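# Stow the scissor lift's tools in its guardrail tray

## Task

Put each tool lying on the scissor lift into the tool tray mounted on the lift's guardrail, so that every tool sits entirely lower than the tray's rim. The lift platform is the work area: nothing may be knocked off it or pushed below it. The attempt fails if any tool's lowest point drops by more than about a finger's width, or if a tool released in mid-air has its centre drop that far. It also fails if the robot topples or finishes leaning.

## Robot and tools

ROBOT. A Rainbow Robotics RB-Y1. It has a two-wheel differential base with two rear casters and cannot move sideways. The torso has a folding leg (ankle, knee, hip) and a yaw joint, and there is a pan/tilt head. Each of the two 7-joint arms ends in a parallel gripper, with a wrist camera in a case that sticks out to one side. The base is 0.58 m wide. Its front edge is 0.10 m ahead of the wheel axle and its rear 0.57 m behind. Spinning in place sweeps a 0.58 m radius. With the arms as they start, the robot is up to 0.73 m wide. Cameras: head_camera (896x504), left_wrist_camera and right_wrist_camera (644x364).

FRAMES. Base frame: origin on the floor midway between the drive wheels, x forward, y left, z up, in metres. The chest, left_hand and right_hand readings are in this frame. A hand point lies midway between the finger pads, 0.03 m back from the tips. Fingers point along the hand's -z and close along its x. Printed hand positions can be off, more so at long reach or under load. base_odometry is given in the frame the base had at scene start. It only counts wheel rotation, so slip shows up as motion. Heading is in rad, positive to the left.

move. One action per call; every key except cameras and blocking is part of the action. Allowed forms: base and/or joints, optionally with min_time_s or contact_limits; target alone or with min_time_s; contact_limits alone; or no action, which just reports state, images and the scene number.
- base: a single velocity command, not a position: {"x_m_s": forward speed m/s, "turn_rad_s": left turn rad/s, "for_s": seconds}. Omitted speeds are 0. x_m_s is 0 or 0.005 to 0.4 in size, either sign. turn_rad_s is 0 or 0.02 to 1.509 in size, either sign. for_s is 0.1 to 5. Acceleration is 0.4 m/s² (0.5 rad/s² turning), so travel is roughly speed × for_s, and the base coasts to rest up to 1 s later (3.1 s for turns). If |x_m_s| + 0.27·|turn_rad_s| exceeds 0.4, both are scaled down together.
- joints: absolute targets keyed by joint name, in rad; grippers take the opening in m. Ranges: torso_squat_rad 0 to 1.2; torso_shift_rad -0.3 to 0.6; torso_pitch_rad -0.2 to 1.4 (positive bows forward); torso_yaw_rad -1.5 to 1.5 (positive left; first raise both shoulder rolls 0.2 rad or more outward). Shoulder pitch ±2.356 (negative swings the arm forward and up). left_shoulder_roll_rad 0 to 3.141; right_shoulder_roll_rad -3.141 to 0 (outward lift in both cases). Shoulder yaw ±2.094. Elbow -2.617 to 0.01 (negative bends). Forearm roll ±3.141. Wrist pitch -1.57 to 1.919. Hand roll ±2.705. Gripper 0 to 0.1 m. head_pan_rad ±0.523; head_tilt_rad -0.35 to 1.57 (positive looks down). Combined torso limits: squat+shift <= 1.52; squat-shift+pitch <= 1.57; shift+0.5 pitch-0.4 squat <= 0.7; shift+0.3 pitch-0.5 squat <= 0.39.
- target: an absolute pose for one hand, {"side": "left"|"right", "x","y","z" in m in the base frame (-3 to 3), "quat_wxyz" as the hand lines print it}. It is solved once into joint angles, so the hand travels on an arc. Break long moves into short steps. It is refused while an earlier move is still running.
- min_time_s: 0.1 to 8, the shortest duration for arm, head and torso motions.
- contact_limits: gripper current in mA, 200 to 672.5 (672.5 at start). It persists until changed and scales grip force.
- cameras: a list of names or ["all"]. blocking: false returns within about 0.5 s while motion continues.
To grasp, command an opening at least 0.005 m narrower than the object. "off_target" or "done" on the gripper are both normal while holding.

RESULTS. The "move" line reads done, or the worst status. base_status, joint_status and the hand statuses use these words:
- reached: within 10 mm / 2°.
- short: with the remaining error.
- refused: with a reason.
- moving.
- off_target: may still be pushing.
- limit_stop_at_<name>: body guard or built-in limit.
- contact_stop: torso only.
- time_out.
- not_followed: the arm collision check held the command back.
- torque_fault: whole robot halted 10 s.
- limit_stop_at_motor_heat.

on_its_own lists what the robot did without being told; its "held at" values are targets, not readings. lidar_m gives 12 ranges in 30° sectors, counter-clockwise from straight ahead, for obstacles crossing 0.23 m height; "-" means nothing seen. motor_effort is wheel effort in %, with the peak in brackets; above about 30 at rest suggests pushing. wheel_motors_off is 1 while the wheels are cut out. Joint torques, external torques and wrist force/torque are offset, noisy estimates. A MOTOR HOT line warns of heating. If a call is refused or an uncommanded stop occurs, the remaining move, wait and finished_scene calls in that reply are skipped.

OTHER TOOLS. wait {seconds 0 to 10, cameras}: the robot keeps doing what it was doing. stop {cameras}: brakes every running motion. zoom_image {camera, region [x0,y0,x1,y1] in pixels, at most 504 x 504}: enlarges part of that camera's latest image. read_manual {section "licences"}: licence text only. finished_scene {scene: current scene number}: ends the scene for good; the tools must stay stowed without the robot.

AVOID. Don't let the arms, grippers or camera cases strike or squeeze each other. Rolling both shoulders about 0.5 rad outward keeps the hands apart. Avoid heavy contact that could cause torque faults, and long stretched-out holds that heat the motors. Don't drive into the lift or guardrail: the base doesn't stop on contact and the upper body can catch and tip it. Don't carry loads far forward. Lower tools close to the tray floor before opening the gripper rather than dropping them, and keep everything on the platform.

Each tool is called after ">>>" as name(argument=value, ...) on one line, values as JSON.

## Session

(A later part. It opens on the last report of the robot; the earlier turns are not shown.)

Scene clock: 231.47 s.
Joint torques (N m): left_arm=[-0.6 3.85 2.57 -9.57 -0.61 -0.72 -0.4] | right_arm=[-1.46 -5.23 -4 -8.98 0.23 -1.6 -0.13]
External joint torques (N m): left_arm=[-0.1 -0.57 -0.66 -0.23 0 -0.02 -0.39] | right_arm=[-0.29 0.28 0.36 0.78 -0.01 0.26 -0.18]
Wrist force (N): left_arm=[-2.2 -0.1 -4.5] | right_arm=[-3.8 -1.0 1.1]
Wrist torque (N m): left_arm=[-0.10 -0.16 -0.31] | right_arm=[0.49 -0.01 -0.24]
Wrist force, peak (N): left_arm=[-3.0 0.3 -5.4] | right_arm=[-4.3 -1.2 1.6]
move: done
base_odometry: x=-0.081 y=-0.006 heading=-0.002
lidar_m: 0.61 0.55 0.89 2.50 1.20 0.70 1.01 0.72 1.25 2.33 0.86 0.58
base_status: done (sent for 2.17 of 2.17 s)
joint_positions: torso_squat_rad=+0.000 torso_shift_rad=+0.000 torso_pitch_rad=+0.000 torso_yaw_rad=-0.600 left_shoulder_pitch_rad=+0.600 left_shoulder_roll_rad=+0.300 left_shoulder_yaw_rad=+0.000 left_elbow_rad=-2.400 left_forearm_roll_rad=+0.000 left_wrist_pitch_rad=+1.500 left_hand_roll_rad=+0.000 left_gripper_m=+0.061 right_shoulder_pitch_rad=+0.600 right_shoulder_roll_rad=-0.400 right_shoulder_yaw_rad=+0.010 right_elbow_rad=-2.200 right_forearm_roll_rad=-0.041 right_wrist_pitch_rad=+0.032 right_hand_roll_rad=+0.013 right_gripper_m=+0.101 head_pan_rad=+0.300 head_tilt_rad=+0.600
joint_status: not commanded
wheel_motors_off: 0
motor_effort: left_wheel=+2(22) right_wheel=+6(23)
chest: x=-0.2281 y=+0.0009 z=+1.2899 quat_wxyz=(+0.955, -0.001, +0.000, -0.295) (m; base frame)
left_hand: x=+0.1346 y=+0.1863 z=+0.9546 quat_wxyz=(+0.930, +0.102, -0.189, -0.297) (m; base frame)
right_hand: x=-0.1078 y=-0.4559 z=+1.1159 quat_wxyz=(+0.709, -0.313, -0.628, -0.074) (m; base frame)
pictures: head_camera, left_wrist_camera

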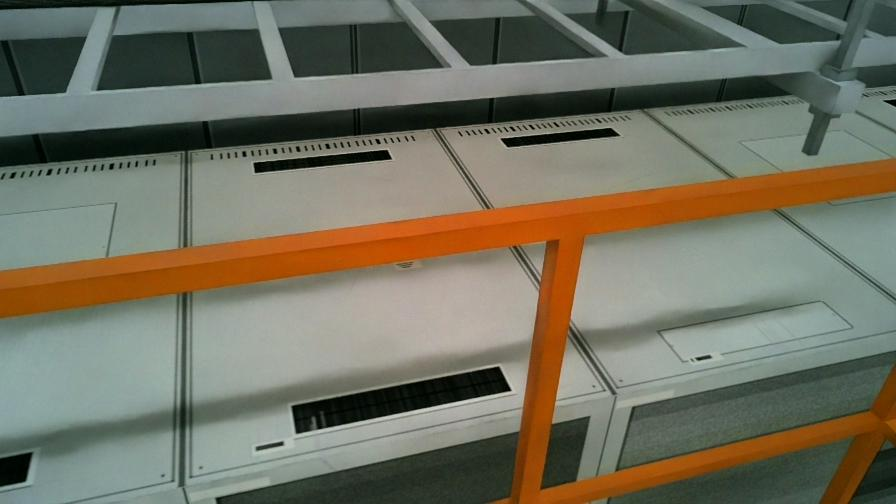

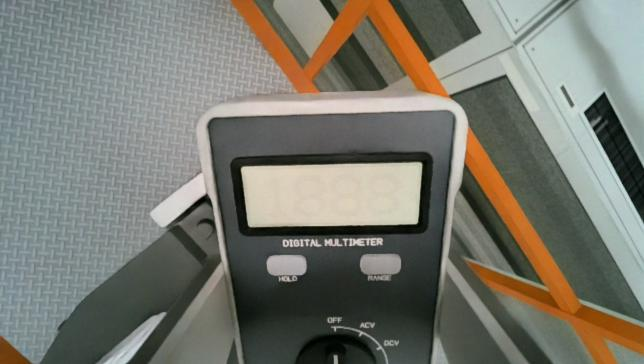

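>>> move(joints={"torso_yaw_rad": 0.0, "head_pan_rad": 0.45, "head_tilt_rad": 0.75}, cameras=["head_camera"])

>>> move(joints={"left_shoulder_pitch_rad": -1.186, "left_shoulder_roll_rad": 1.4426, "left_shoulder_yaw_rad": -0.986, "left_elbow_rad": -1.168, "left_forearm_roll_rad": 1.667, "left_wrist_pitch_rad": 1.709, "left_hand_roll_rad": 0.055}, min_time_s=5, cameras=["left_wrist_camera", "head_camera"])

Scene clock: 242.63 s.
Joint torques (N m): left_arm=[-0.91 3.91 2.75 -9.72 -0.59 -0.34 -0.49] | right_arm=[-1.06 -5.29 -3.44 -9.31 0.27 -1.84 -0.24]
External joint torques (N m): left_arm=[-0.41 -0.5 -0.47 -0.38 0.01 0.36 -0.48] | right_arm=[0.1 0.23 0.92 0.45 0.03 0.01 -0.29]
Wrist force (N): left_arm=[-2.8 -0.3 -4.7] | right_arm=[-4.1 -1.1 1.2]
Wrist torque (N m): left_arm=[-0.08 -0.22 -0.31] | right_arm=[0.50 -0.06 -0.23]
Wrist force, peak (N): left_arm=[-2.4 -0.3 -5.7] | right_arm=[-4.2 -1.2 1.9]
move: done
base_odometry: x=-0.081 y=-0.006 heading=-0.002
lidar_m: 0.62 0.55 0.89 2.50 1.20 0.70 1.00 0.72 1.26 2.32 0.87 0.59
base_status: not commanded
joint_positions: torso_squat_rad=+0.000 torso_shift_rad=+0.000 torso_pitch_rad=+0.000 torso_yaw_rad=+0.000 left_shoulder_pitch_rad=+0.600 left_shoulder_roll_rad=+0.300 left_shoulder_yaw_rad=+0.000 left_elbow_rad=-2.400 left_forearm_roll_rad=+0.000 left_wrist_pitch_rad=+1.500 left_hand_roll_rad=+0.000 left_gripper_m=+0.061 right_shoulder_pitch_rad=+0.600 right_shoulder_roll_rad=-0.400 right_shoulder_yaw_rad=+0.010 right_elbow_rad=-2.200 right_forearm_roll_rad=-0.041 right_wrist_pitch_rad=+0.032 right_hand_roll_rad=+0.013 right_gripper_m=+0.101 head_pan_rad=+0.450 head_tilt_rad=+0.750
joint_status: all done
wheel_motors_off: 0
motor_effort: left_wheel=+1(2) right_wheel=+7(9)
chest: x=-0.2281 y=+0.0009 z=+1.2899 quat_wxyz=(+1.000, -0.001, +0.000, +0.000) (m; base frame)
left_hand: x=-0.0337 y=+0.3586 z=+0.9544 quat_wxyz=(+0.977, +0.154, -0.150, -0.009) (m; base frame)
right_hand: x=+0.1290 y=-0.3082 z=+1.1158 quat_wxyz=(+0.699, -0.113, -0.692, +0.139) (m; base frame)
pictures: head_camera

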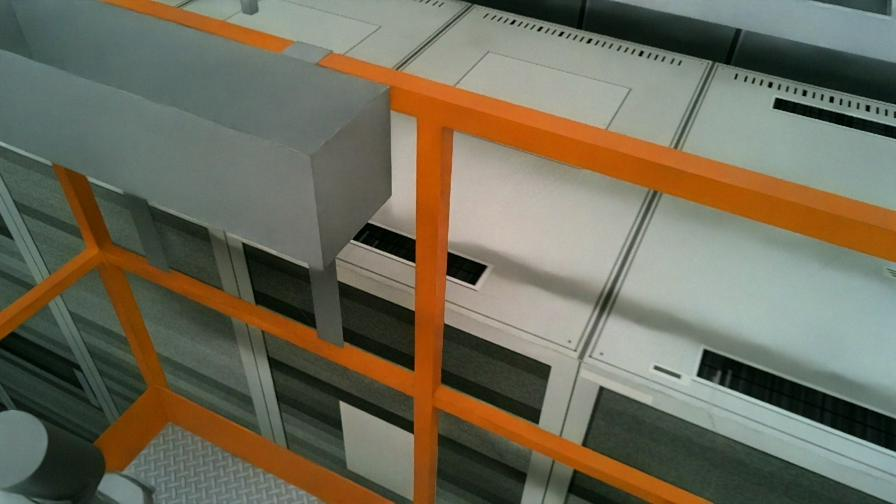

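Scene clock: 247.93 s.
Joint torques (N m): left_arm=[-16.53 12.48 8.22 1.56 -0.01 0.36 0.09] | right_arm=[-1.49 -5.38 -3.91 -9.07 0.35 -1.89 -0.02]
External joint torques (N m): left_arm=[0.84 0.32 -1.18 0.88 -0.03 0.47 0.09] | right_arm=[-0.33 0.13 0.45 0.68 0.11 -0.03 -0.07]
Wrist force (N): left_arm=[-0.2 1.7 -5.4] | right_arm=[-3.8 -1.0 1.2]
Wrist torque (N m): left_arm=[-0.11 -0.09 -0.38] | right_arm=[0.47 -0.04 -0.22]
Wrist force, peak (N): left_arm=[1.9 1.0 -6.0] | right_arm=[-4.1 -1.7 1.7]
move: done
base_odometry: x=-0.081 y=-0.006 heading=-0.002
lidar_m: 0.61 0.54 0.88 2.50 1.20 0.70 1.01 0.72 1.26 2.31 0.87 0.58
base_status: not commanded
joint_positions: torso_squat_rad=+0.000 torso_shift_rad=+0.000 torso_pitch_rad=+0.000 torso_yaw_rad=+0.000 left_shoulder_pitch_rad=-1.186 left_shoulder_roll_rad=+1.443 left_shoulder_yaw_rad=-0.986 left_elbow_rad=-1.168 left_forearm_roll_rad=+1.667 left_wrist_pitch_rad=+1.709 left_hand_roll_rad=+0.055 left_gripper_m=+0.061 right_shoulder_pitch_rad=+0.600 right_shoulder_roll_rad=-0.400 right_shoulder_yaw_rad=+0.010 right_elbow_rad=-2.200 right_forearm_roll_rad=-0.041 right_wrist_pitch_rad=+0.032 right_hand_roll_rad=+0.013 right_gripper_m=+0.101 head_pan_rad=+0.450 head_tilt_rad=+0.750
joint_status: all done
wheel_motors_off: 0
motor_effort: left_wheel=+1(2) right_wheel=+7(9)
chest: x=-0.2281 y=+0.0009 z=+1.2899 quat_wxyz=(+1.000, -0.001, +0.000, +0.000) (m; base frame)
left_hand: x=+0.1715 y=+0.4709 z=+1.2189 quat_wxyz=(+1.000, +0.000, +0.000, +0.000) (m; base frame)
right_hand: x=+0.1290 y=-0.3082 z=+1.1158 quat_wxyz=(+0.699, -0.113, -0.692, +0.139) (m; base frame)
pictures: head_camera, left_wrist_camera

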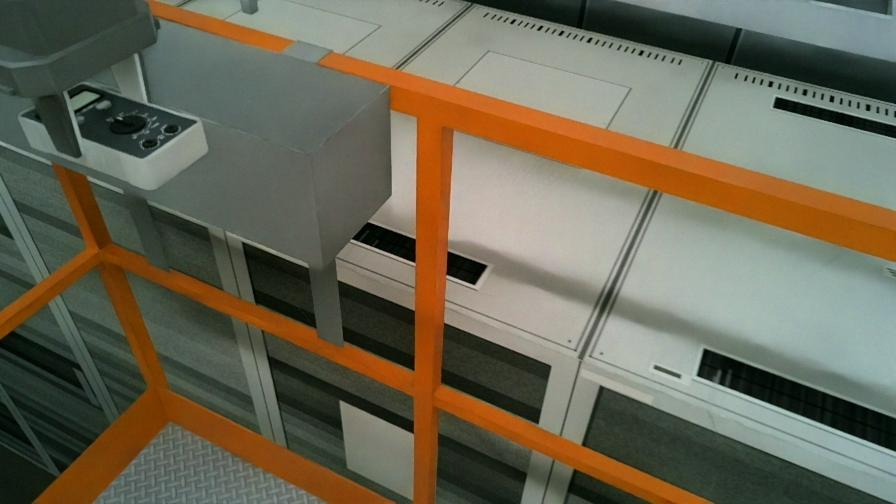

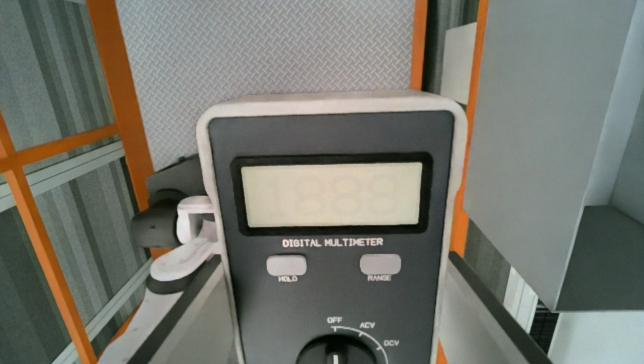

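>>> zoom_image(camera="left_wrist_camera", region=[400, 0, 644, 364])

Scaled by 1.385 from the camera's 644x364 image, which has a finer 828x468 frame.

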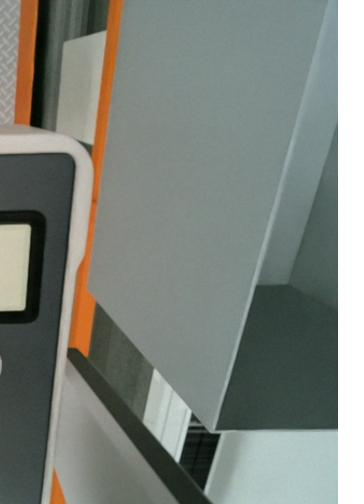

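>>> move(target={"side": "left", "x": 0.1715, "y": 0.512, "z": 1.222, "quat_wxyz": [1, 0, 0, 0]}, min_time_s=1.5)

>>> move(base={"x_m_s": 0.1, "for_s": 1.2}, cameras=["left_wrist_camera", "head_camera"])

Scene clock: 253.30 s.
Joint torques (N m): left_arm=[-17.58 11.35 6.99 0.98 -0.19 0.4 -0.43] | right_arm=[-1.21 -4.92 -3.19 -8.99 0.25 -1.98 -0.24]
External joint torques (N m): left_arm=[-0.07 -1.04 -1.33 0.64 -0.21 0.53 -0.43] | right_arm=[-0.05 0.6 1.18 0.76 0.01 -0.13 -0.29]
Wrist force (N): left_arm=[0.4 1.9 -4.8] | right_arm=[-4.3 -1.0 1.3]
Wrist torque (N m): left_arm=[-0.15 0.02 -0.32] | right_arm=[0.48 -0.09 -0.22]
Wrist force, peak (N): left_arm=[-0.3 2.8 -6.1] | right_arm=[-4.5 -1.1 1.2]
move: done
base_odometry: x=-0.081 y=-0.006 heading=-0.002
lidar_m: 0.61 0.55 0.89 2.49 1.20 0.70 1.01 0.72 1.24 2.33 0.86 0.58
base_status: not commanded
joint_positions: torso_squat_rad=+0.000 torso_shift_rad=+0.000 torso_pitch_rad=+0.000 torso_yaw_rad=+0.000 left_shoulder_pitch_rad=-1.207 left_shoulder_roll_rad=+1.418 left_shoulder_yaw_rad=-0.995 left_elbow_rad=-0.968 left_forearm_roll_rad=+1.631 left_wrist_pitch_rad=+1.724 left_hand_roll_rad=-0.120 left_gripper_m=+0.061 right_shoulder_pitch_rad=+0.600 right_shoulder_roll_rad=-0.400 right_shoulder_yaw_rad=+0.010 right_elbow_rad=-2.200 right_forearm_roll_rad=-0.041 right_wrist_pitch_rad=+0.032 right_hand_roll_rad=+0.013 right_gripper_m=+0.101 head_pan_rad=+0.450 head_tilt_rad=+0.750
joint_status: all done
wheel_motors_off: 0
motor_effort: left_wheel=+1(2) right_wheel=+7(8)
chest: x=-0.2281 y=+0.0009 z=+1.2899 quat_wxyz=(+1.000, -0.001, +0.000, +0.000) (m; base frame)
left_hand: x=+0.1710 y=+0.5117 z=+1.2220 quat_wxyz=(+1.000, +0.001, -0.002, +0.000) (m; base frame)
left_hand_status: reached (checked arc, planned for 1.5 s): 1 mm and 0.2 deg off.
right_hand: x=+0.1290 y=-0.3082 z=+1.1158 quat_wxyz=(+0.699, -0.113, -0.692, +0.139) (m; base frame)
pictures: none

Scene clock: 255.63 s.
Joint torques (N m): left_arm=[-16.6 12.85 7.08 0.95 -0.05 0.26 -0.29] | right_arm=[-1.48 -4.53 -3.29 -9.03 0.27 -1.71 -0.27]
External joint torques (N m): left_arm=[0.91 0.44 -1.24 0.6 -0.06 0.39 -0.29] | right_arm=[-0.33 0.98 1.08 0.72 0.03 0.14 -0.32]
Wrist force (N): left_arm=[-0.2 2.5 -5.5] | right_arm=[-4.3 -0.9 1.1]
Wrist torque (N m): left_arm=[-0.25 -0.08 -0.34] | right_arm=[0.46 -0.07 -0.22]
Wrist force, peak (N): left_arm=[-0.3 2.2 -6.2] | right_arm=[-4.3 -1.2 1.8]
move: done
base_odometry: x=+0.039 y=-0.007 heading=-0.002
lidar_m: 0.49 0.46 0.72 2.03 1.27 0.81 1.12 0.82 1.32 1.88 0.50 0.51
base_status: done (sent for 1.2 of 1.2 s)
joint_positions: torso_squat_rad=+0.000 torso_shift_rad=+0.000 torso_pitch_rad=+0.000 torso_yaw_rad=+0.000 left_shoulder_pitch_rad=-1.207 left_shoulder_roll_rad=+1.418 left_shoulder_yaw_rad=-0.995 left_elbow_rad=-0.968 left_forearm_roll_rad=+1.631 left_wrist_pitch_rad=+1.724 left_hand_roll_rad=-0.120 left_gripper_m=+0.061 right_shoulder_pitch_rad=+0.600 right_shoulder_roll_rad=-0.400 right_shoulder_yaw_rad=+0.010 right_elbow_rad=-2.200 right_forearm_roll_rad=-0.041 right_wrist_pitch_rad=+0.032 right_hand_roll_rad=+0.013 right_gripper_m=+0.101 head_pan_rad=+0.450 head_tilt_rad=+0.750
joint_status: not commanded
wheel_motors_off: 0
motor_effort: left_wheel=+4(22) right_wheel=-3(23)
chest: x=-0.2280 y=+0.0009 z=+1.2899 quat_wxyz=(+1.000, -0.001, +0.000, +0.000) (m; base frame)
left_hand: x=+0.1712 y=+0.5116 z=+1.2219 quat_wxyz=(+1.000, +0.001, -0.002, +0.000) (m; base frame)
right_hand: x=+0.1290 y=-0.3082 z=+1.1157 quat_wxyz=(+0.699, -0.113, -0.692, +0.139) (m; base frame)
pictures: head_camera, left_wrist_camera

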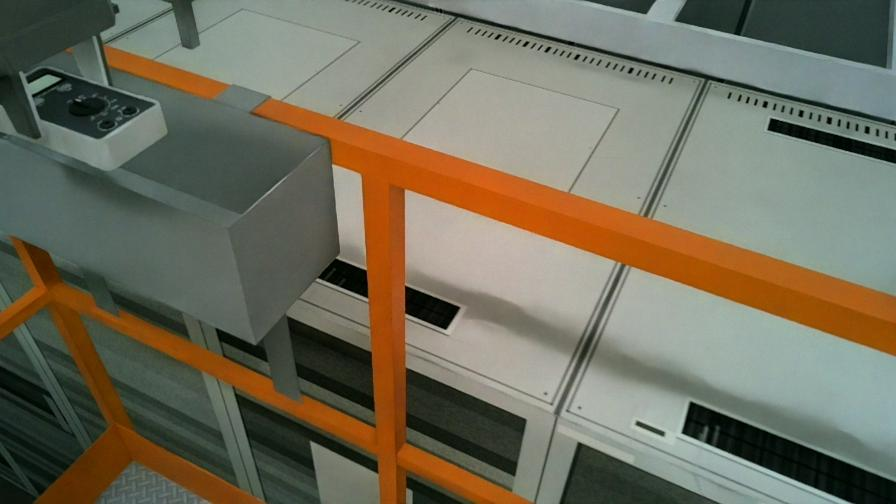

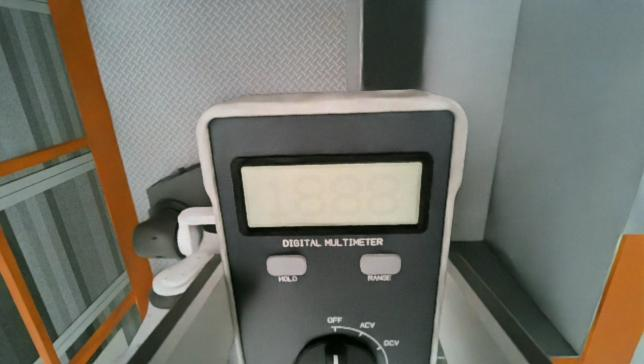

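>>> zoom_image(camera="left_wrist_camera", region=[320, 0, 644, 364])

Scaled by 1.385 from the camera's 644x364 image, which has a finer 828x468 frame.

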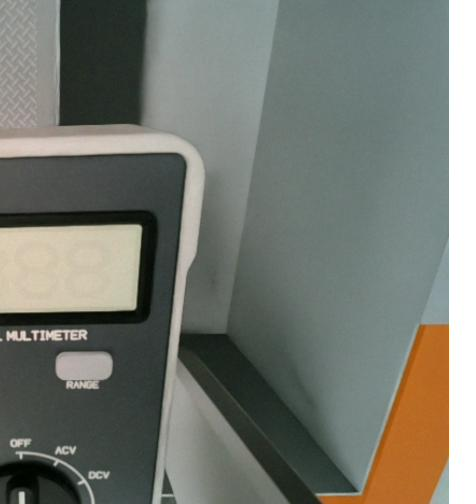

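>>> move(base={"x_m_s": 0.1, "for_s": 0.75}, cameras=["left_wrist_camera", "head_camera"])

Scene clock: 261.37 s.
Joint torques (N m): left_arm=[-17.05 12.88 7.36 0.95 -0.01 0.26 -0.35] | right_arm=[-1.11 -4.66 -3.76 -8.94 0.41 -1.77 -0.32]
External joint torques (N m): left_arm=[0.46 0.47 -0.95 0.61 -0.03 0.38 -0.35] | right_arm=[0.04 0.86 0.6 0.81 0.17 0.08 -0.37]
Wrist force (N): left_arm=[0.4 2.3 -5.3] | right_arm=[-4.2 -0.9 1.2]
Wrist torque (N m): left_arm=[-0.18 -0.03 -0.33] | right_arm=[0.48 -0.08 -0.24]
Wrist force, peak (N): left_arm=[-0.1 2.1 -6.4] | right_arm=[-4.5 -0.9 1.5]
move: done
base_odometry: x=+0.115 y=-0.007 heading=-0.001
lidar_m: 0.41 0.44 0.41 1.08 1.31 0.87 1.21 0.89 1.37 1.10 0.45 0.43
base_status: done (sent for 0.77 of 0.77 s)
joint_positions: torso_squat_rad=+0.000 torso_shift_rad=+0.000 torso_pitch_rad=+0.000 torso_yaw_rad=+0.000 left_shoulder_pitch_rad=-1.207 left_shoulder_roll_rad=+1.418 left_shoulder_yaw_rad=-0.996 left_elbow_rad=-0.968 left_forearm_roll_rad=+1.631 left_wrist_pitch_rad=+1.724 left_hand_roll_rad=-0.120 left_gripper_m=+0.061 right_shoulder_pitch_rad=+0.600 right_shoulder_roll_rad=-0.400 right_shoulder_yaw_rad=+0.010 right_elbow_rad=-2.200 right_forearm_roll_rad=-0.041 right_wrist_pitch_rad=+0.032 right_hand_roll_rad=+0.013 right_gripper_m=+0.101 head_pan_rad=+0.450 head_tilt_rad=+0.750
joint_status: not commanded
wheel_motors_off: 0
motor_effort: left_wheel=+3(23) right_wheel=-3(13)
chest: x=-0.2280 y=+0.0009 z=+1.2899 quat_wxyz=(+1.000, -0.001, +0.000, +0.000) (m; base frame)
left_hand: x=+0.1712 y=+0.5115 z=+1.2219 quat_wxyz=(+1.000, +0.001, -0.002, +0.000) (m; base frame)
right_hand: x=+0.1290 y=-0.3082 z=+1.1157 quat_wxyz=(+0.699, -0.113, -0.692, +0.139) (m; base frame)
pictures: head_camera, left_wrist_camera

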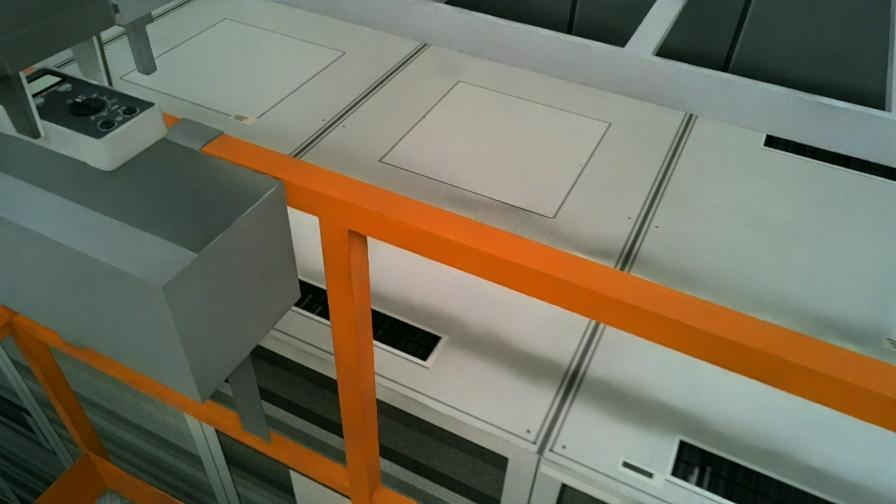

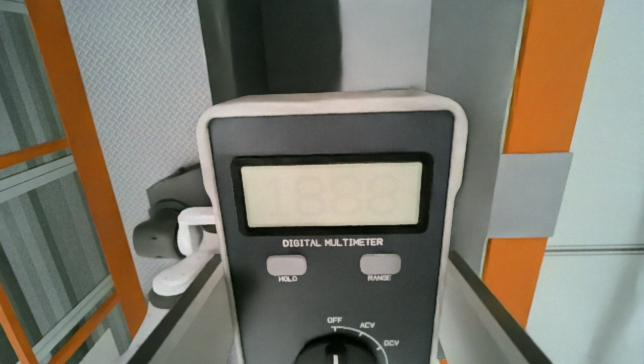

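>>> zoom_image(camera="left_wrist_camera", region=[160, 0, 400, 120])

>>> zoom_image(camera="left_wrist_camera", region=[400, 0, 640, 120])

>>> zoom_image(camera="left_wrist_camera", region=[400, 180, 640, 364])

Scaled by 2.100 from the camera's 644x364 image, which has a finer 828x468 frame.

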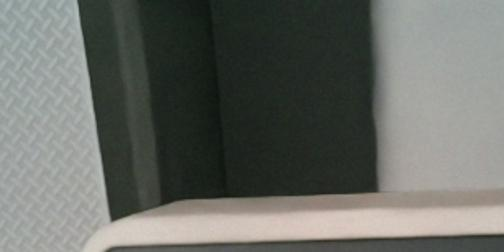

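Scaled by 2.100 from the camera's 644x364 image, which has a finer 828x468 frame.

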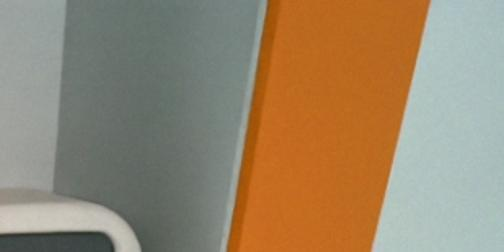

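Scaled by 2.100 from the camera's 644x364 image, which has a finer 828x468 frame.

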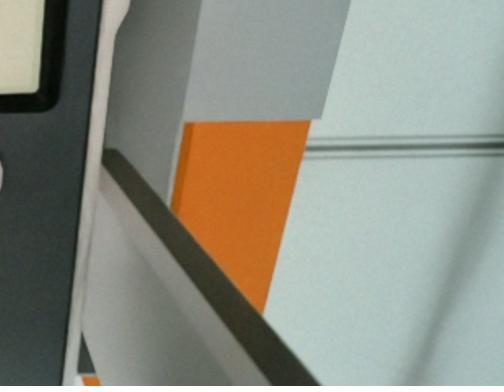

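>>> move(target={"side": "left", "x": 0.1865, "y": 0.512, "z": 1.205, "quat_wxyz": [1, 0, 0, 0]}, min_time_s=1.5, cameras=["left_wrist_camera"])

>>> zoom_image(camera="left_wrist_camera", region=[140, 0, 560, 120])

Scene clock: 273.53 s.
Joint torques (N m): left_arm=[-19.05 12.1 6.23 1.1 -0.18 -0.09 -0.44] | right_arm=[-1.33 -4.78 -3.62 -9.06 0.29 -1.79 -0.21]
External joint torques (N m): left_arm=[-0.47 -0.38 -1.36 1.02 -0.2 0.04 -0.44] | right_arm=[-0.18 0.73 0.74 0.69 0.05 0.06 -0.26]
Wrist force (N): left_arm=[0.5 1.5 -6.0] | right_arm=[-3.9 -1.1 1.3]
Wrist torque (N m): left_arm=[-0.06 0.03 -0.33] | right_arm=[0.50 -0.03 -0.22]
Wrist force, peak (N): left_arm=[0.1 2.1 -6.2] | right_arm=[-4.4 -1.0 1.4]
move: done
base_odometry: x=+0.115 y=-0.007 heading=-0.001
lidar_m: 0.41 0.44 0.40 1.05 1.31 0.87 1.20 0.89 1.37 1.12 0.45 0.43
base_status: not commanded
joint_positions: torso_squat_rad=+0.000 torso_shift_rad=+0.000 torso_pitch_rad=+0.000 torso_yaw_rad=+0.000 left_shoulder_pitch_rad=-1.219 left_shoulder_roll_rad=+1.336 left_shoulder_yaw_rad=-1.011 left_elbow_rad=-0.850 left_forearm_roll_rad=+1.598 left_wrist_pitch_rad=+1.700 left_hand_roll_rad=-0.167 left_gripper_m=+0.061 right_shoulder_pitch_rad=+0.600 right_shoulder_roll_rad=-0.400 right_shoulder_yaw_rad=+0.010 right_elbow_rad=-2.200 right_forearm_roll_rad=-0.041 right_wrist_pitch_rad=+0.032 right_hand_roll_rad=+0.013 right_gripper_m=+0.101 head_pan_rad=+0.450 head_tilt_rad=+0.750
joint_status: all done
wheel_motors_off: 0
motor_effort: left_wheel=+3(4) right_wheel=-2(5)
chest: x=-0.2280 y=+0.0009 z=+1.2899 quat_wxyz=(+1.000, -0.001, +0.000, +0.000) (m; base frame)
left_hand: x=+0.1863 y=+0.5120 z=+1.2050 quat_wxyz=(+1.000, +0.000, +0.000, +0.000) (m; base frame)
left_hand_status: reached (checked arc, planned for 1.5 s): 0 mm and 0.1 deg off.
right_hand: x=+0.1290 y=-0.3082 z=+1.1157 quat_wxyz=(+0.699, -0.113, -0.692, +0.139) (m; base frame)
pictures: left_wrist_camera

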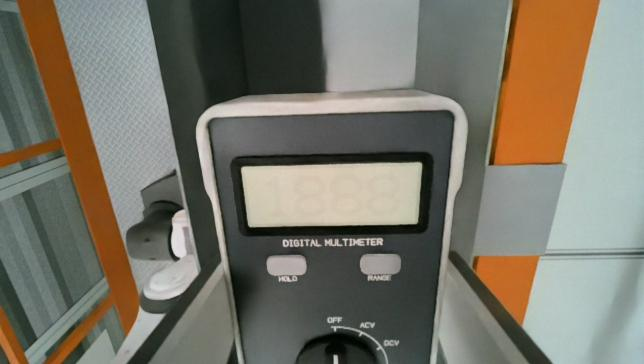

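Scaled by 1.200 from the camera's 644x364 image, which has a finer 828x468 frame.

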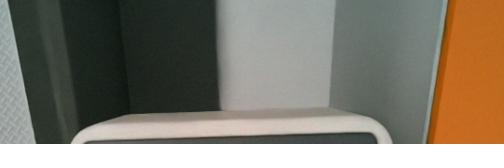

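>>> move(joints={"torso_squat_rad": 0.38}, min_time_s=3, cameras=["left_wrist_camera"])

>>> zoom_image(camera="left_wrist_camera", region=[60, 0, 564, 160])

Scene clock: 278.27 s.
Joint torques (N m): left_arm=[-18.47 11.5 6.27 0.99 -0.09 0.01 -0.32] | right_arm=[-1.54 -4.81 -3.74 -9.33 0.28 -1.84 -0.29]
External joint torques (N m): left_arm=[0.11 -0.99 -1.31 0.91 -0.11 0.13 -0.32] | right_arm=[-0.39 0.71 0.62 0.42 0.04 0.02 -0.34]
Wrist force (N): left_arm=[0.2 2.2 -5.4] | right_arm=[-4.2 -1.0 1.3]
Wrist torque (N m): left_arm=[-0.17 -0.03 -0.37] | right_arm=[0.47 -0.09 -0.22]
Wrist force, peak (N): left_arm=[-0.1 2.5 -6.3] | right_arm=[-4.6 -0.8 1.6]
move: done
base_odometry: x=+0.115 y=-0.007 heading=-0.001
lidar_m: 0.41 0.44 0.40 1.06 1.31 0.87 1.20 0.89 1.36 1.11 0.45 0.43
base_status: not commanded
joint_positions: torso_squat_rad=+0.380 torso_shift_rad=+0.000 torso_pitch_rad=+0.000 torso_yaw_rad=+0.000 left_shoulder_pitch_rad=-1.219 left_shoulder_roll_rad=+1.336 left_shoulder_yaw_rad=-1.011 left_elbow_rad=-0.850 left_forearm_roll_rad=+1.598 left_wrist_pitch_rad=+1.700 left_hand_roll_rad=-0.167 left_gripper_m=+0.061 right_shoulder_pitch_rad=+0.600 right_shoulder_roll_rad=-0.400 right_shoulder_yaw_rad=+0.010 right_elbow_rad=-2.200 right_forearm_roll_rad=-0.041 right_wrist_pitch_rad=+0.032 right_hand_roll_rad=+0.013 right_gripper_m=+0.101 head_pan_rad=+0.450 head_tilt_rad=+0.750
joint_status: all done
wheel_motors_off: 0
motor_effort: left_wheel=+3(4) right_wheel=-3(5)
chest: x=-0.2281 y=+0.0008 z=+1.2400 quat_wxyz=(+1.000, -0.001, +0.000, +0.000) (m; base frame)
left_hand: x=+0.1862 y=+0.5119 z=+1.1552 quat_wxyz=(+1.000, +0.000, -0.001, +0.000) (m; base frame)
right_hand: x=+0.1290 y=-0.3083 z=+1.0659 quat_wxyz=(+0.699, -0.113, -0.692, +0.139) (m; base frame)
pictures: left_wrist_camera

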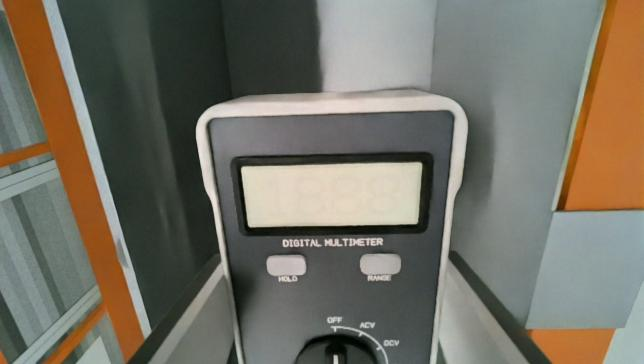

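Scaled by 1.000.

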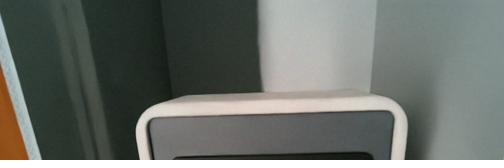

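>>> zoom_image(camera="left_wrist_camera", region=[20, 0, 180, 120])

>>> zoom_image(camera="left_wrist_camera", region=[484, 0, 644, 120])

>>> zoom_image(camera="left_wrist_camera", region=[60, 220, 220, 340])

>>> zoom_image(camera="left_wrist_camera", region=[484, 220, 644, 340])

Scaled by 3.150 from the camera's 644x364 image, which has a finer 828x468 frame.

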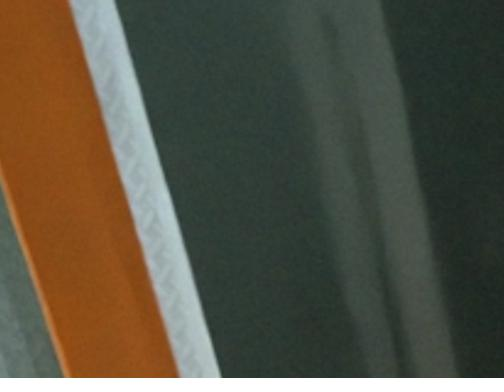

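Scaled by 3.150 from the camera's 644x364 image, which has a finer 828x468 frame.

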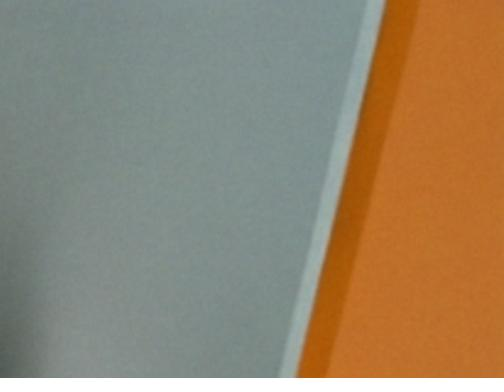

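Scaled by 3.150 from the camera's 644x364 image, which has a finer 828x468 frame.

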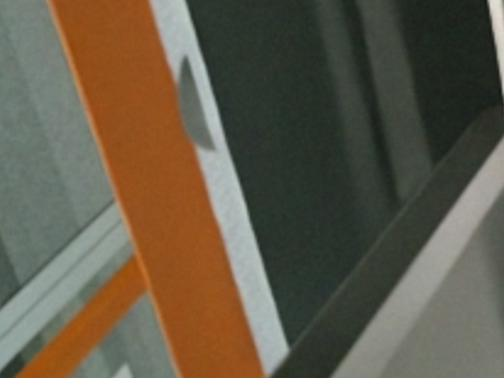

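Scaled by 3.150 from the camera's 644x364 image, which has a finer 828x468 frame.

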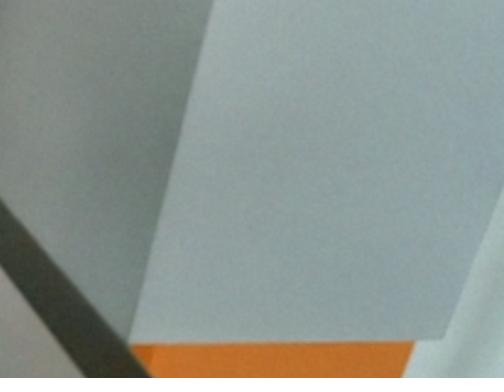

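>>> move(joints={"torso_squat_rad": 0.555}, min_time_s=2.5, cameras=["left_wrist_camera", "head_camera"])

Scene clock: 285.47 s.
Joint torques (N m): left_arm=[-18.12 11.94 6.03 0.97 -0.43 0 -0.42] | right_arm=[-1.01 -4.61 -3.37 -8.74 0.38 -1.8 -0.17]
External joint torques (N m): left_arm=[0.46 -0.54 -1.56 0.89 -0.45 0.12 -0.42] | right_arm=[0.13 0.9 1 1.02 0.14 0.06 -0.22]
Wrist force (N): left_arm=[0.0 1.9 -5.4] | right_arm=[-4.2 -0.8 1.4]
Wrist torque (N m): left_arm=[-0.15 -0.07 -0.30] | right_arm=[0.45 -0.07 -0.21]
Wrist force, peak (N): left_arm=[0.2 2.3 -6.3] | right_arm=[-4.6 -0.8 1.4]
move: done
base_odometry: x=+0.115 y=-0.007 heading=-0.001
lidar_m: 0.41 0.44 0.40 1.07 1.32 0.88 1.20 0.90 1.36 1.12 0.44 0.43
base_status: not commanded
joint_positions: torso_squat_rad=+0.555 torso_shift_rad=+0.000 torso_pitch_rad=+0.000 torso_yaw_rad=+0.000 left_shoulder_pitch_rad=-1.219 left_shoulder_roll_rad=+1.336 left_shoulder_yaw_rad=-1.011 left_elbow_rad=-0.850 left_forearm_roll_rad=+1.598 left_wrist_pitch_rad=+1.700 left_hand_roll_rad=-0.167 left_gripper_m=+0.061 right_shoulder_pitch_rad=+0.600 right_shoulder_roll_rad=-0.400 right_shoulder_yaw_rad=+0.010 right_elbow_rad=-2.200 right_forearm_roll_rad=-0.041 right_wrist_pitch_rad=+0.032 right_hand_roll_rad=+0.013 right_gripper_m=+0.101 head_pan_rad=+0.450 head_tilt_rad=+0.750
joint_status: all done
wheel_motors_off: 0
motor_effort: left_wheel=+3(4) right_wheel=-3(5)
chest: x=-0.2281 y=+0.0008 z=+1.1849 quat_wxyz=(+1.000, -0.001, +0.000, +0.000) (m; base frame)
left_hand: x=+0.1862 y=+0.5119 z=+1.1001 quat_wxyz=(+1.000, +0.000, -0.001, +0.000) (m; base frame)
right_hand: x=+0.1290 y=-0.3083 z=+1.0108 quat_wxyz=(+0.699, -0.113, -0.692, +0.139) (m; base frame)
pictures: head_camera, left_wrist_camera

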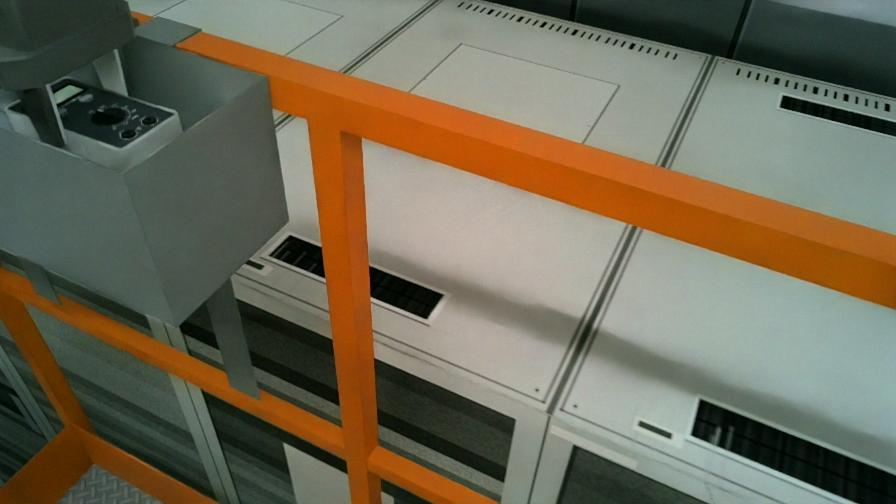

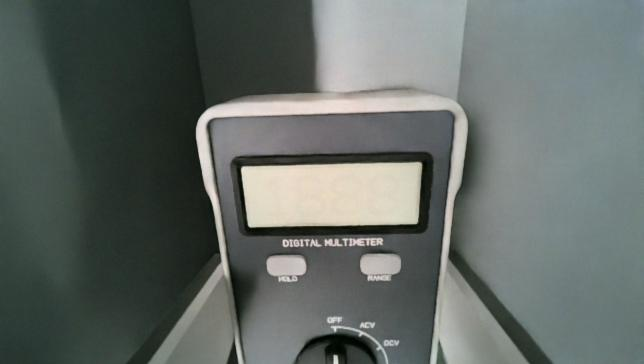

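>>> move(joints={"torso_squat_rad": 0.72}, min_time_s=3, cameras=["left_wrist_camera", "head_camera"])

Scene clock: 289.53 s.
Joint torques (N m): left_arm=[-18.78 11.76 6.15 0.68 -0.08 0.06 -0.32] | right_arm=[-1.48 -4.95 -3.64 -8.99 0.38 -2 -0.14]
External joint torques (N m): left_arm=[-0.2 -0.72 -1.43 0.6 -0.1 0.19 -0.32] | right_arm=[-0.33 0.57 0.72 0.77 0.14 -0.14 -0.19]
Wrist force (N): left_arm=[0.0 2.4 -5.6] | right_arm=[-3.9 -1.2 1.4]
Wrist torque (N m): left_arm=[-0.17 -0.07 -0.27] | right_arm=[0.49 -0.03 -0.25]
Wrist force, peak (N): left_arm=[0.0 1.5 -6.4] | right_arm=[-4.6 -1.2 1.4]
move: done
base_odometry: x=+0.115 y=-0.007 heading=-0.001
lidar_m: 0.41 0.43 0.40 1.07 1.32 0.87 1.20 0.90 1.36 1.11 0.45 0.44
base_status: not commanded
joint_positions: torso_squat_rad=+0.720 torso_shift_rad=+0.000 torso_pitch_rad=+0.000 torso_yaw_rad=+0.000 left_shoulder_pitch_rad=-1.219 left_shoulder_roll_rad=+1.336 left_shoulder_yaw_rad=-1.011 left_elbow_rad=-0.850 left_forearm_roll_rad=+1.598 left_wrist_pitch_rad=+1.700 left_hand_roll_rad=-0.167 left_gripper_m=+0.061 right_shoulder_pitch_rad=+0.600 right_shoulder_roll_rad=-0.400 right_shoulder_yaw_rad=+0.010 right_elbow_rad=-2.200 right_forearm_roll_rad=-0.041 right_wrist_pitch_rad=+0.032 right_hand_roll_rad=+0.013 right_gripper_m=+0.101 head_pan_rad=+0.450 head_tilt_rad=+0.750
joint_status: all done
wheel_motors_off: 0
motor_effort: left_wheel=+3(4) right_wheel=-3(5)
chest: x=-0.2281 y=+0.0007 z=+1.1162 quat_wxyz=(+1.000, -0.001, +0.000, +0.000) (m; base frame)
left_hand: x=+0.1862 y=+0.5118 z=+1.0314 quat_wxyz=(+1.000, +0.000, -0.001, +0.000) (m; base frame)
right_hand: x=+0.1290 y=-0.3084 z=+0.9421 quat_wxyz=(+0.699, -0.113, -0.692, +0.139) (m; base frame)
pictures: head_camera, left_wrist_camera

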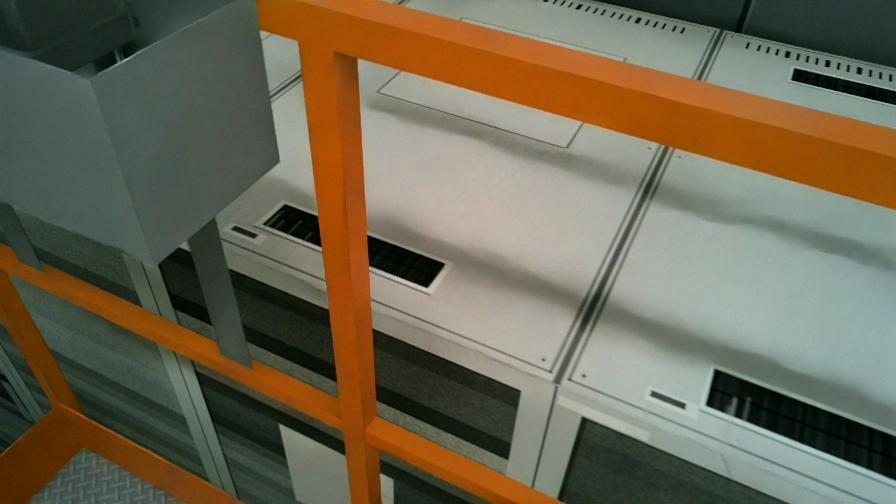

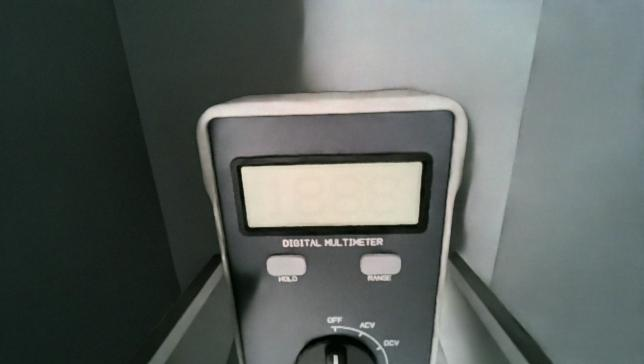

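>>> move(joints={"torso_squat_rad": 0.763}, min_time_s=1.5, cameras=["left_wrist_camera"])

Scene clock: 292.13 s.
Joint torques (N m): left_arm=[-18.49 11.47 6.39 0.85 -0.26 -0.18 -0.31] | right_arm=[-1.04 -5.17 -3.88 -8.92 0.51 -1.88 -0.24]
External joint torques (N m): left_arm=[0.09 -1.01 -1.2 0.77 -0.28 -0.06 -0.31] | right_arm=[0.11 0.35 0.49 0.83 0.27 -0.03 -0.29]
Wrist force (N): left_arm=[0.2 2.3 -5.9] | right_arm=[-4.1 -0.8 1.1]
Wrist torque (N m): left_arm=[-0.16 -0.03 -0.32] | right_arm=[0.46 -0.03 -0.25]
Wrist force, peak (N): left_arm=[0.0 2.4 -6.3] | right_arm=[-4.4 -0.7 1.5]
move: done
base_odometry: x=+0.115 y=-0.007 heading=-0.001
lidar_m: 0.41 0.44 0.39 1.06 1.31 0.87 1.20 0.89 1.36 1.12 0.44 0.43
base_status: not commanded
joint_positions: torso_squat_rad=+0.763 torso_shift_rad=+0.000 torso_pitch_rad=+0.000 torso_yaw_rad=+0.000 left_shoulder_pitch_rad=-1.219 left_shoulder_roll_rad=+1.336 left_shoulder_yaw_rad=-1.011 left_elbow_rad=-0.850 left_forearm_roll_rad=+1.598 left_wrist_pitch_rad=+1.700 left_hand_roll_rad=-0.167 left_gripper_m=+0.061 right_shoulder_pitch_rad=+0.600 right_shoulder_roll_rad=-0.400 right_shoulder_yaw_rad=+0.010 right_elbow_rad=-2.200 right_forearm_roll_rad=-0.041 right_wrist_pitch_rad=+0.032 right_hand_roll_rad=+0.013 right_gripper_m=+0.101 head_pan_rad=+0.450 head_tilt_rad=+0.750
joint_status: all done
wheel_motors_off: 0
motor_effort: left_wheel=+3(4) right_wheel=-4(5)
chest: x=-0.2281 y=+0.0007 z=+1.0959 quat_wxyz=(+1.000, -0.001, +0.000, +0.000) (m; base frame)
left_hand: x=+0.1862 y=+0.5118 z=+1.0111 quat_wxyz=(+1.000, +0.000, -0.001, +0.000) (m; base frame)
right_hand: x=+0.1290 y=-0.3084 z=+0.9218 quat_wxyz=(+0.699, -0.113, -0.692, +0.139) (m; base frame)
pictures: left_wrist_camera

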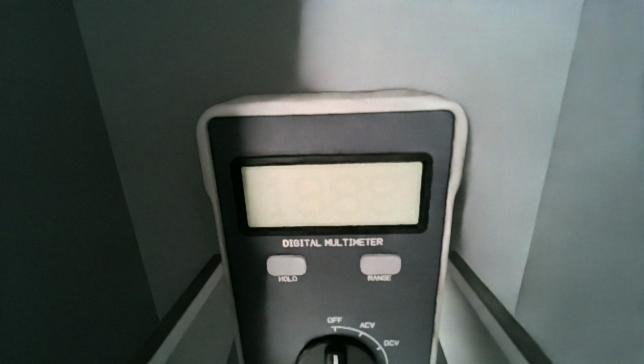

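>>> move(joints={"torso_squat_rad": 0.771}, min_time_s=1)

>>> move(joints={"torso_squat_rad": 0.775}, min_time_s=1)

>>> move(joints={"torso_squat_rad": 0.779}, min_time_s=1, cameras=["left_wrist_camera"])

Scene clock: 294.03 s.
Joint torques (N m): left_arm=[-17.68 11.67 6.34 1.01 -0.16 0.05 -0.53] | right_arm=[-1.46 -4.81 -3.72 -8.93 0.25 -1.86 -0.03]
External joint torques (N m): left_arm=[0.89 -0.81 -1.25 0.93 -0.18 0.17 -0.53] | right_arm=[-0.32 0.71 0.65 0.82 0.02 0 -0.08]
Wrist force (N): left_arm=[-1.1 1.0 -3.0] | right_arm=[-3.9 -0.9 1.3]
Wrist torque (N m): left_arm=[-0.05 -0.05 -0.26] | right_arm=[0.47 -0.02 -0.24]
Wrist force, peak (N): left_arm=[0.6 2.2 -6.4] | right_arm=[-4.4 -1.0 1.3]
move: done
base_odometry: x=+0.115 y=-0.007 heading=-0.001
lidar_m: 0.41 0.43 0.40 1.06 1.31 0.88 1.21 0.89 1.35 1.11 0.45 0.43
base_status: not commanded
joint_positions: torso_squat_rad=+0.771 torso_shift_rad=+0.000 torso_pitch_rad=+0.000 torso_yaw_rad=+0.000 left_shoulder_pitch_rad=-1.219 left_shoulder_roll_rad=+1.336 left_shoulder_yaw_rad=-1.011 left_elbow_rad=-0.850 left_forearm_roll_rad=+1.598 left_wrist_pitch_rad=+1.700 left_hand_roll_rad=-0.167 left_gripper_m=+0.061 right_shoulder_pitch_rad=+0.600 right_shoulder_roll_rad=-0.400 right_shoulder_yaw_rad=+0.010 right_elbow_rad=-2.200 right_forearm_roll_rad=-0.041 right_wrist_pitch_rad=+0.032 right_hand_roll_rad=+0.013 right_gripper_m=+0.101 head_pan_rad=+0.450 head_tilt_rad=+0.750
joint_status: all done
wheel_motors_off: 0
motor_effort: left_wheel=+3(4) right_wheel=-2(4)
chest: x=-0.2281 y=+0.0007 z=+1.0920 quat_wxyz=(+1.000, -0.001, +0.000, +0.000) (m; base frame)
left_hand: x=+0.1863 y=+0.5118 z=+1.0073 quat_wxyz=(+1.000, +0.000, -0.001, +0.000) (m; base frame)
right_hand: x=+0.1289 y=-0.3084 z=+0.9179 quat_wxyz=(+0.699, -0.113, -0.692, +0.139) (m; base frame)
pictures: none

Scene clock: 295.33 s.
Joint torques (N m): left_arm=[-14.43 11.23 6.02 0.97 0.02 -0.59 -0.49] | right_arm=[-1.91 -4.98 -4.11 -9.34 0.39 -1.94 -0.2]
External joint torques (N m): left_arm=[4.15 -1.24 -1.57 0.9 0 -0.47 -0.49] | right_arm=[-0.75 0.54 0.25 0.42 0.15 -0.08 -0.25]
Wrist force (N): left_arm=[-1.5 -0.6 7.7] | right_arm=[-3.9 -1.1 1.3]
Wrist torque (N m): left_arm=[0.21 0.42 -0.25] | right_arm=[0.49 -0.03 -0.22]
Wrist force, peak (N): left_arm=[-2.2 -0.4 8.0] | right_arm=[-4.3 -0.8 1.6]
move: done
base_odometry: x=+0.115 y=-0.007 heading=-0.001
lidar_m: 0.41 0.43 0.41 1.06 1.31 0.88 1.20 0.89 1.36 1.12 0.45 0.43
base_status: not commanded
joint_positions: torso_squat_rad=+0.775 torso_shift_rad=+0.000 torso_pitch_rad=+0.000 torso_yaw_rad=+0.000 left_shoulder_pitch_rad=-1.220 left_shoulder_roll_rad=+1.336 left_shoulder_yaw_rad=-1.011 left_elbow_rad=-0.850 left_forearm_roll_rad=+1.598 left_wrist_pitch_rad=+1.700 left_hand_roll_rad=-0.167 left_gripper_m=+0.061 right_shoulder_pitch_rad=+0.600 right_shoulder_roll_rad=-0.400 right_shoulder_yaw_rad=+0.010 right_elbow_rad=-2.200 right_forearm_roll_rad=-0.041 right_wrist_pitch_rad=+0.032 right_hand_roll_rad=+0.013 right_gripper_m=+0.101 head_pan_rad=+0.450 head_tilt_rad=+0.750
joint_status: all done
wheel_motors_off: 0
motor_effort: left_wheel=+3(4) right_wheel=-2(4)
chest: x=-0.2282 y=+0.0006 z=+1.0900 quat_wxyz=(+1.000, +0.000, +0.000, +0.000) (m; base frame)
left_hand: x=+0.1863 y=+0.5117 z=+1.0059 quat_wxyz=(+1.000, +0.000, -0.001, +0.000) (m; base frame)
right_hand: x=+0.1289 y=-0.3084 z=+0.9160 quat_wxyz=(+0.699, -0.113, -0.692, +0.139) (m; base frame)
pictures: none

Scene clock: 296.63 s.
Joint torques (N m): left_arm=[-8.74 7.63 4.59 1.12 0.02 -1.41 -0.4] | right_arm=[-1.45 -5.12 -2.86 -9.09 0.51 -1.72 -0.28]
External joint torques (N m): left_arm=[9.83 -4.82 -3 1.05 0 -1.28 -0.4] | right_arm=[-0.29 0.39 1.49 0.66 0.27 0.14 -0.32]
Wrist force (N): left_arm=[-2.7 0.0 23.4] | right_arm=[-3.9 -1.1 1.3]
Wrist torque (N m): left_arm=[0.20 0.94 -0.35] | right_arm=[0.48 -0.04 -0.23]
Wrist force, peak (N): left_arm=[-2.8 -0.3 23.7] | right_arm=[-4.2 -1.3 1.5]
move: done
base_odometry: x=+0.115 y=-0.007 heading=-0.001
lidar_m: 0.42 0.44 0.39 1.07 1.31 0.88 1.20 0.90 1.36 1.12 0.45 0.43
base_status: not commanded
joint_positions: torso_squat_rad=+0.779 torso_shift_rad=+0.000 torso_pitch_rad=-0.001 torso_yaw_rad=+0.000 left_shoulder_pitch_rad=-1.222 left_shoulder_roll_rad=+1.337 left_shoulder_yaw_rad=-1.011 left_elbow_rad=-0.850 left_forearm_roll_rad=+1.598 left_wrist_pitch_rad=+1.701 left_hand_roll_rad=-0.167 left_gripper_m=+0.061 right_shoulder_pitch_rad=+0.600 right_shoulder_roll_rad=-0.400 right_shoulder_yaw_rad=+0.010 right_elbow_rad=-2.200 right_forearm_roll_rad=-0.041 right_wrist_pitch_rad=+0.032 right_hand_roll_rad=+0.013 right_gripper_m=+0.101 head_pan_rad=+0.450 head_tilt_rad=+0.750
joint_status: all done
wheel_motors_off: 0
motor_effort: left_wheel=+3(3) right_wheel=-4(5)
chest: x=-0.2284 y=+0.0005 z=+1.0881 quat_wxyz=(+1.000, +0.000, +0.000, +0.000) (m; base frame)
left_hand: x=+0.1863 y=+0.5117 z=+1.0051 quat_wxyz=(+1.000, +0.001, -0.002, +0.000) (m; base frame)
right_hand: x=+0.1288 y=-0.3086 z=+0.9140 quat_wxyz=(+0.699, -0.113, -0.692, +0.139) (m; base frame)
pictures: left_wrist_camera

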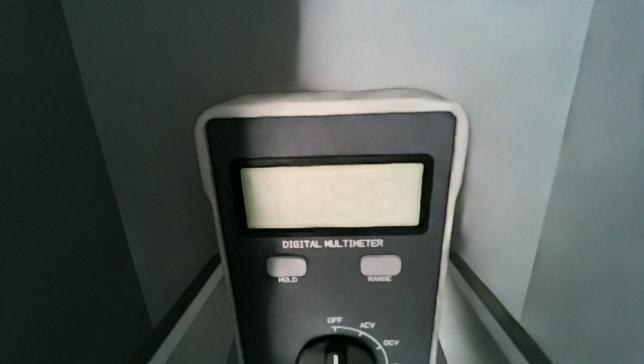

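>>> move(joints={"torso_squat_rad": 0.7725}, min_time_s=1)

>>> move(joints={"left_gripper_m": 0.085}, cameras=["left_wrist_camera", "head_camera"])

Scene clock: 298.43 s.
Joint torques (N m): left_arm=[-14.59 9.89 5.73 1.07 0.05 -0.7 -0.48] | right_arm=[-0.92 -5.22 -3.18 -9.43 0.41 -1.95 -0.35]
External joint torques (N m): left_arm=[3.99 -2.59 -1.85 0.99 0.03 -0.58 -0.48] | right_arm=[0.22 0.3 1.18 0.33 0.17 -0.1 -0.4]
Wrist force (N): left_arm=[-2.0 1.3 -1.8] | right_arm=[-4.1 -1.2 1.4]
Wrist torque (N m): left_arm=[0.04 0.14 -0.22] | right_arm=[0.50 -0.06 -0.26]
Wrist force, peak (N): left_arm=[-2.9 -0.5 23.9] | right_arm=[-4.4 -1.0 1.4]
move: done
base_odometry: x=+0.115 y=-0.007 heading=-0.001
lidar_m: 0.41 0.43 0.40 1.06 1.32 0.87 1.20 0.90 1.36 1.11 0.46 0.43
base_status: not commanded
joint_positions: torso_squat_rad=+0.773 torso_shift_rad=+0.000 torso_pitch_rad=+0.000 torso_yaw_rad=+0.000 left_shoulder_pitch_rad=-1.220 left_shoulder_roll_rad=+1.336 left_shoulder_yaw_rad=-1.011 left_elbow_rad=-0.850 left_forearm_roll_rad=+1.598 left_wrist_pitch_rad=+1.700 left_hand_roll_rad=-0.167 left_gripper_m=+0.061 right_shoulder_pitch_rad=+0.600 right_shoulder_roll_rad=-0.400 right_shoulder_yaw_rad=+0.010 right_elbow_rad=-2.200 right_forearm_roll_rad=-0.041 right_wrist_pitch_rad=+0.032 right_hand_roll_rad=+0.013 right_gripper_m=+0.101 head_pan_rad=+0.450 head_tilt_rad=+0.750
joint_status: all done
wheel_motors_off: 0
motor_effort: left_wheel=+3(4) right_wheel=-2(5)
chest: x=-0.2280 y=+0.0006 z=+1.0912 quat_wxyz=(+1.000, +0.000, +0.000, +0.000) (m; base frame)
left_hand: x=+0.1864 y=+0.5117 z=+1.0070 quat_wxyz=(+1.000, +0.000, -0.001, +0.000) (m; base frame)
right_hand: x=+0.1290 y=-0.3085 z=+0.9169 quat_wxyz=(+0.699, -0.113, -0.692, +0.139) (m; base frame)
pictures: none

Scene clock: 299.20 s.
Joint torques (N m): left_arm=[-15.46 11.27 6.16 0.79 0.13 -0.21 -0.38] | right_arm=[-1.49 -5.18 -3.13 -8.99 0.44 -1.64 -0.38]
External joint torques (N m): left_arm=[3.11 -1.21 -1.42 0.72 0.11 -0.08 -0.38] | right_arm=[-0.34 0.33 1.24 0.77 0.2 0.22 -0.43]
Wrist force (N): left_arm=[0.4 2.3 -3.9] | right_arm=[-3.7 -1.3 1.6]
Wrist torque (N m): left_arm=[-0.20 0.04 -0.33] | right_arm=[0.53 0.00 -0.23]
Wrist force, peak (N): left_arm=[0.4 2.2 -4.6] | right_arm=[-4.5 -0.6 1.2]
move: done
base_odometry: x=+0.115 y=-0.007 heading=-0.001
lidar_m: 0.41 0.44 0.39 1.07 1.32 0.87 1.20 0.89 1.35 1.10 0.45 0.44
base_status: not commanded
joint_positions: torso_squat_rad=+0.773 torso_shift_rad=+0.000 torso_pitch_rad=+0.000 torso_yaw_rad=+0.000 left_shoulder_pitch_rad=-1.220 left_shoulder_roll_rad=+1.336 left_shoulder_yaw_rad=-1.011 left_elbow_rad=-0.850 left_forearm_roll_rad=+1.598 left_wrist_pitch_rad=+1.700 left_hand_roll_rad=-0.167 left_gripper_m=+0.085 right_shoulder_pitch_rad=+0.600 right_shoulder_roll_rad=-0.400 right_shoulder_yaw_rad=+0.010 right_elbow_rad=-2.200 right_forearm_roll_rad=-0.041 right_wrist_pitch_rad=+0.032 right_hand_roll_rad=+0.013 right_gripper_m=+0.101 head_pan_rad=+0.450 head_tilt_rad=+0.750
joint_status: all done
wheel_motors_off: 0
motor_effort: left_wheel=+3(4) right_wheel=-2(5)
chest: x=-0.2280 y=+0.0006 z=+1.0912 quat_wxyz=(+1.000, +0.000, +0.000, +0.000) (m; base frame)
left_hand: x=+0.1865 y=+0.5117 z=+1.0069 quat_wxyz=(+1.000, +0.000, -0.001, +0.000) (m; base frame)
right_hand: x=+0.1290 y=-0.3085 z=+0.9170 quat_wxyz=(+0.699, -0.113, -0.692, +0.139) (m; base frame)
pictures: head_camera, left_wrist_camera

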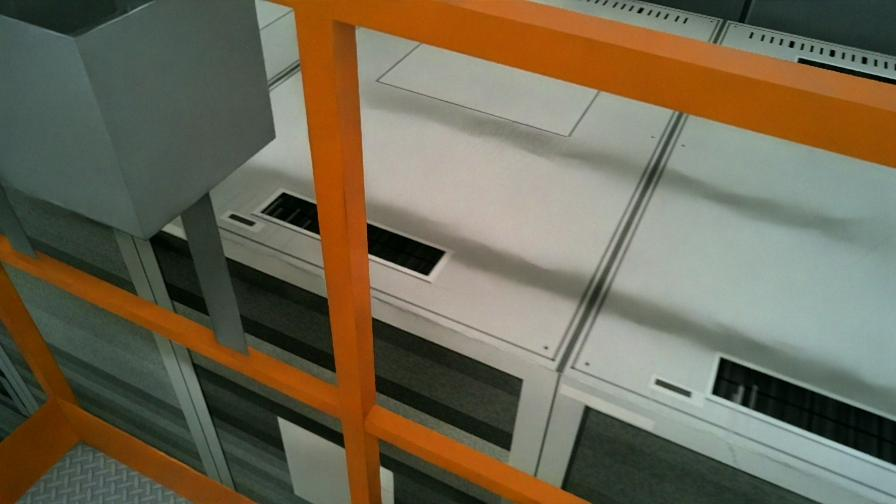

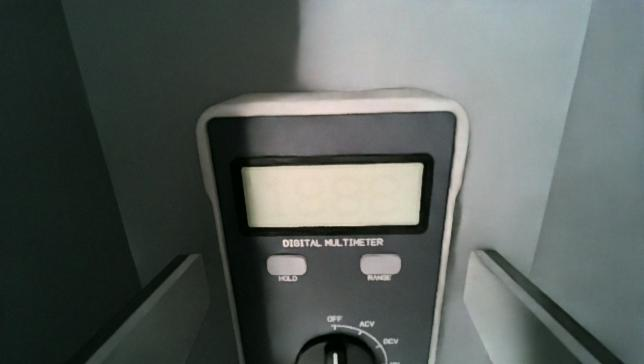

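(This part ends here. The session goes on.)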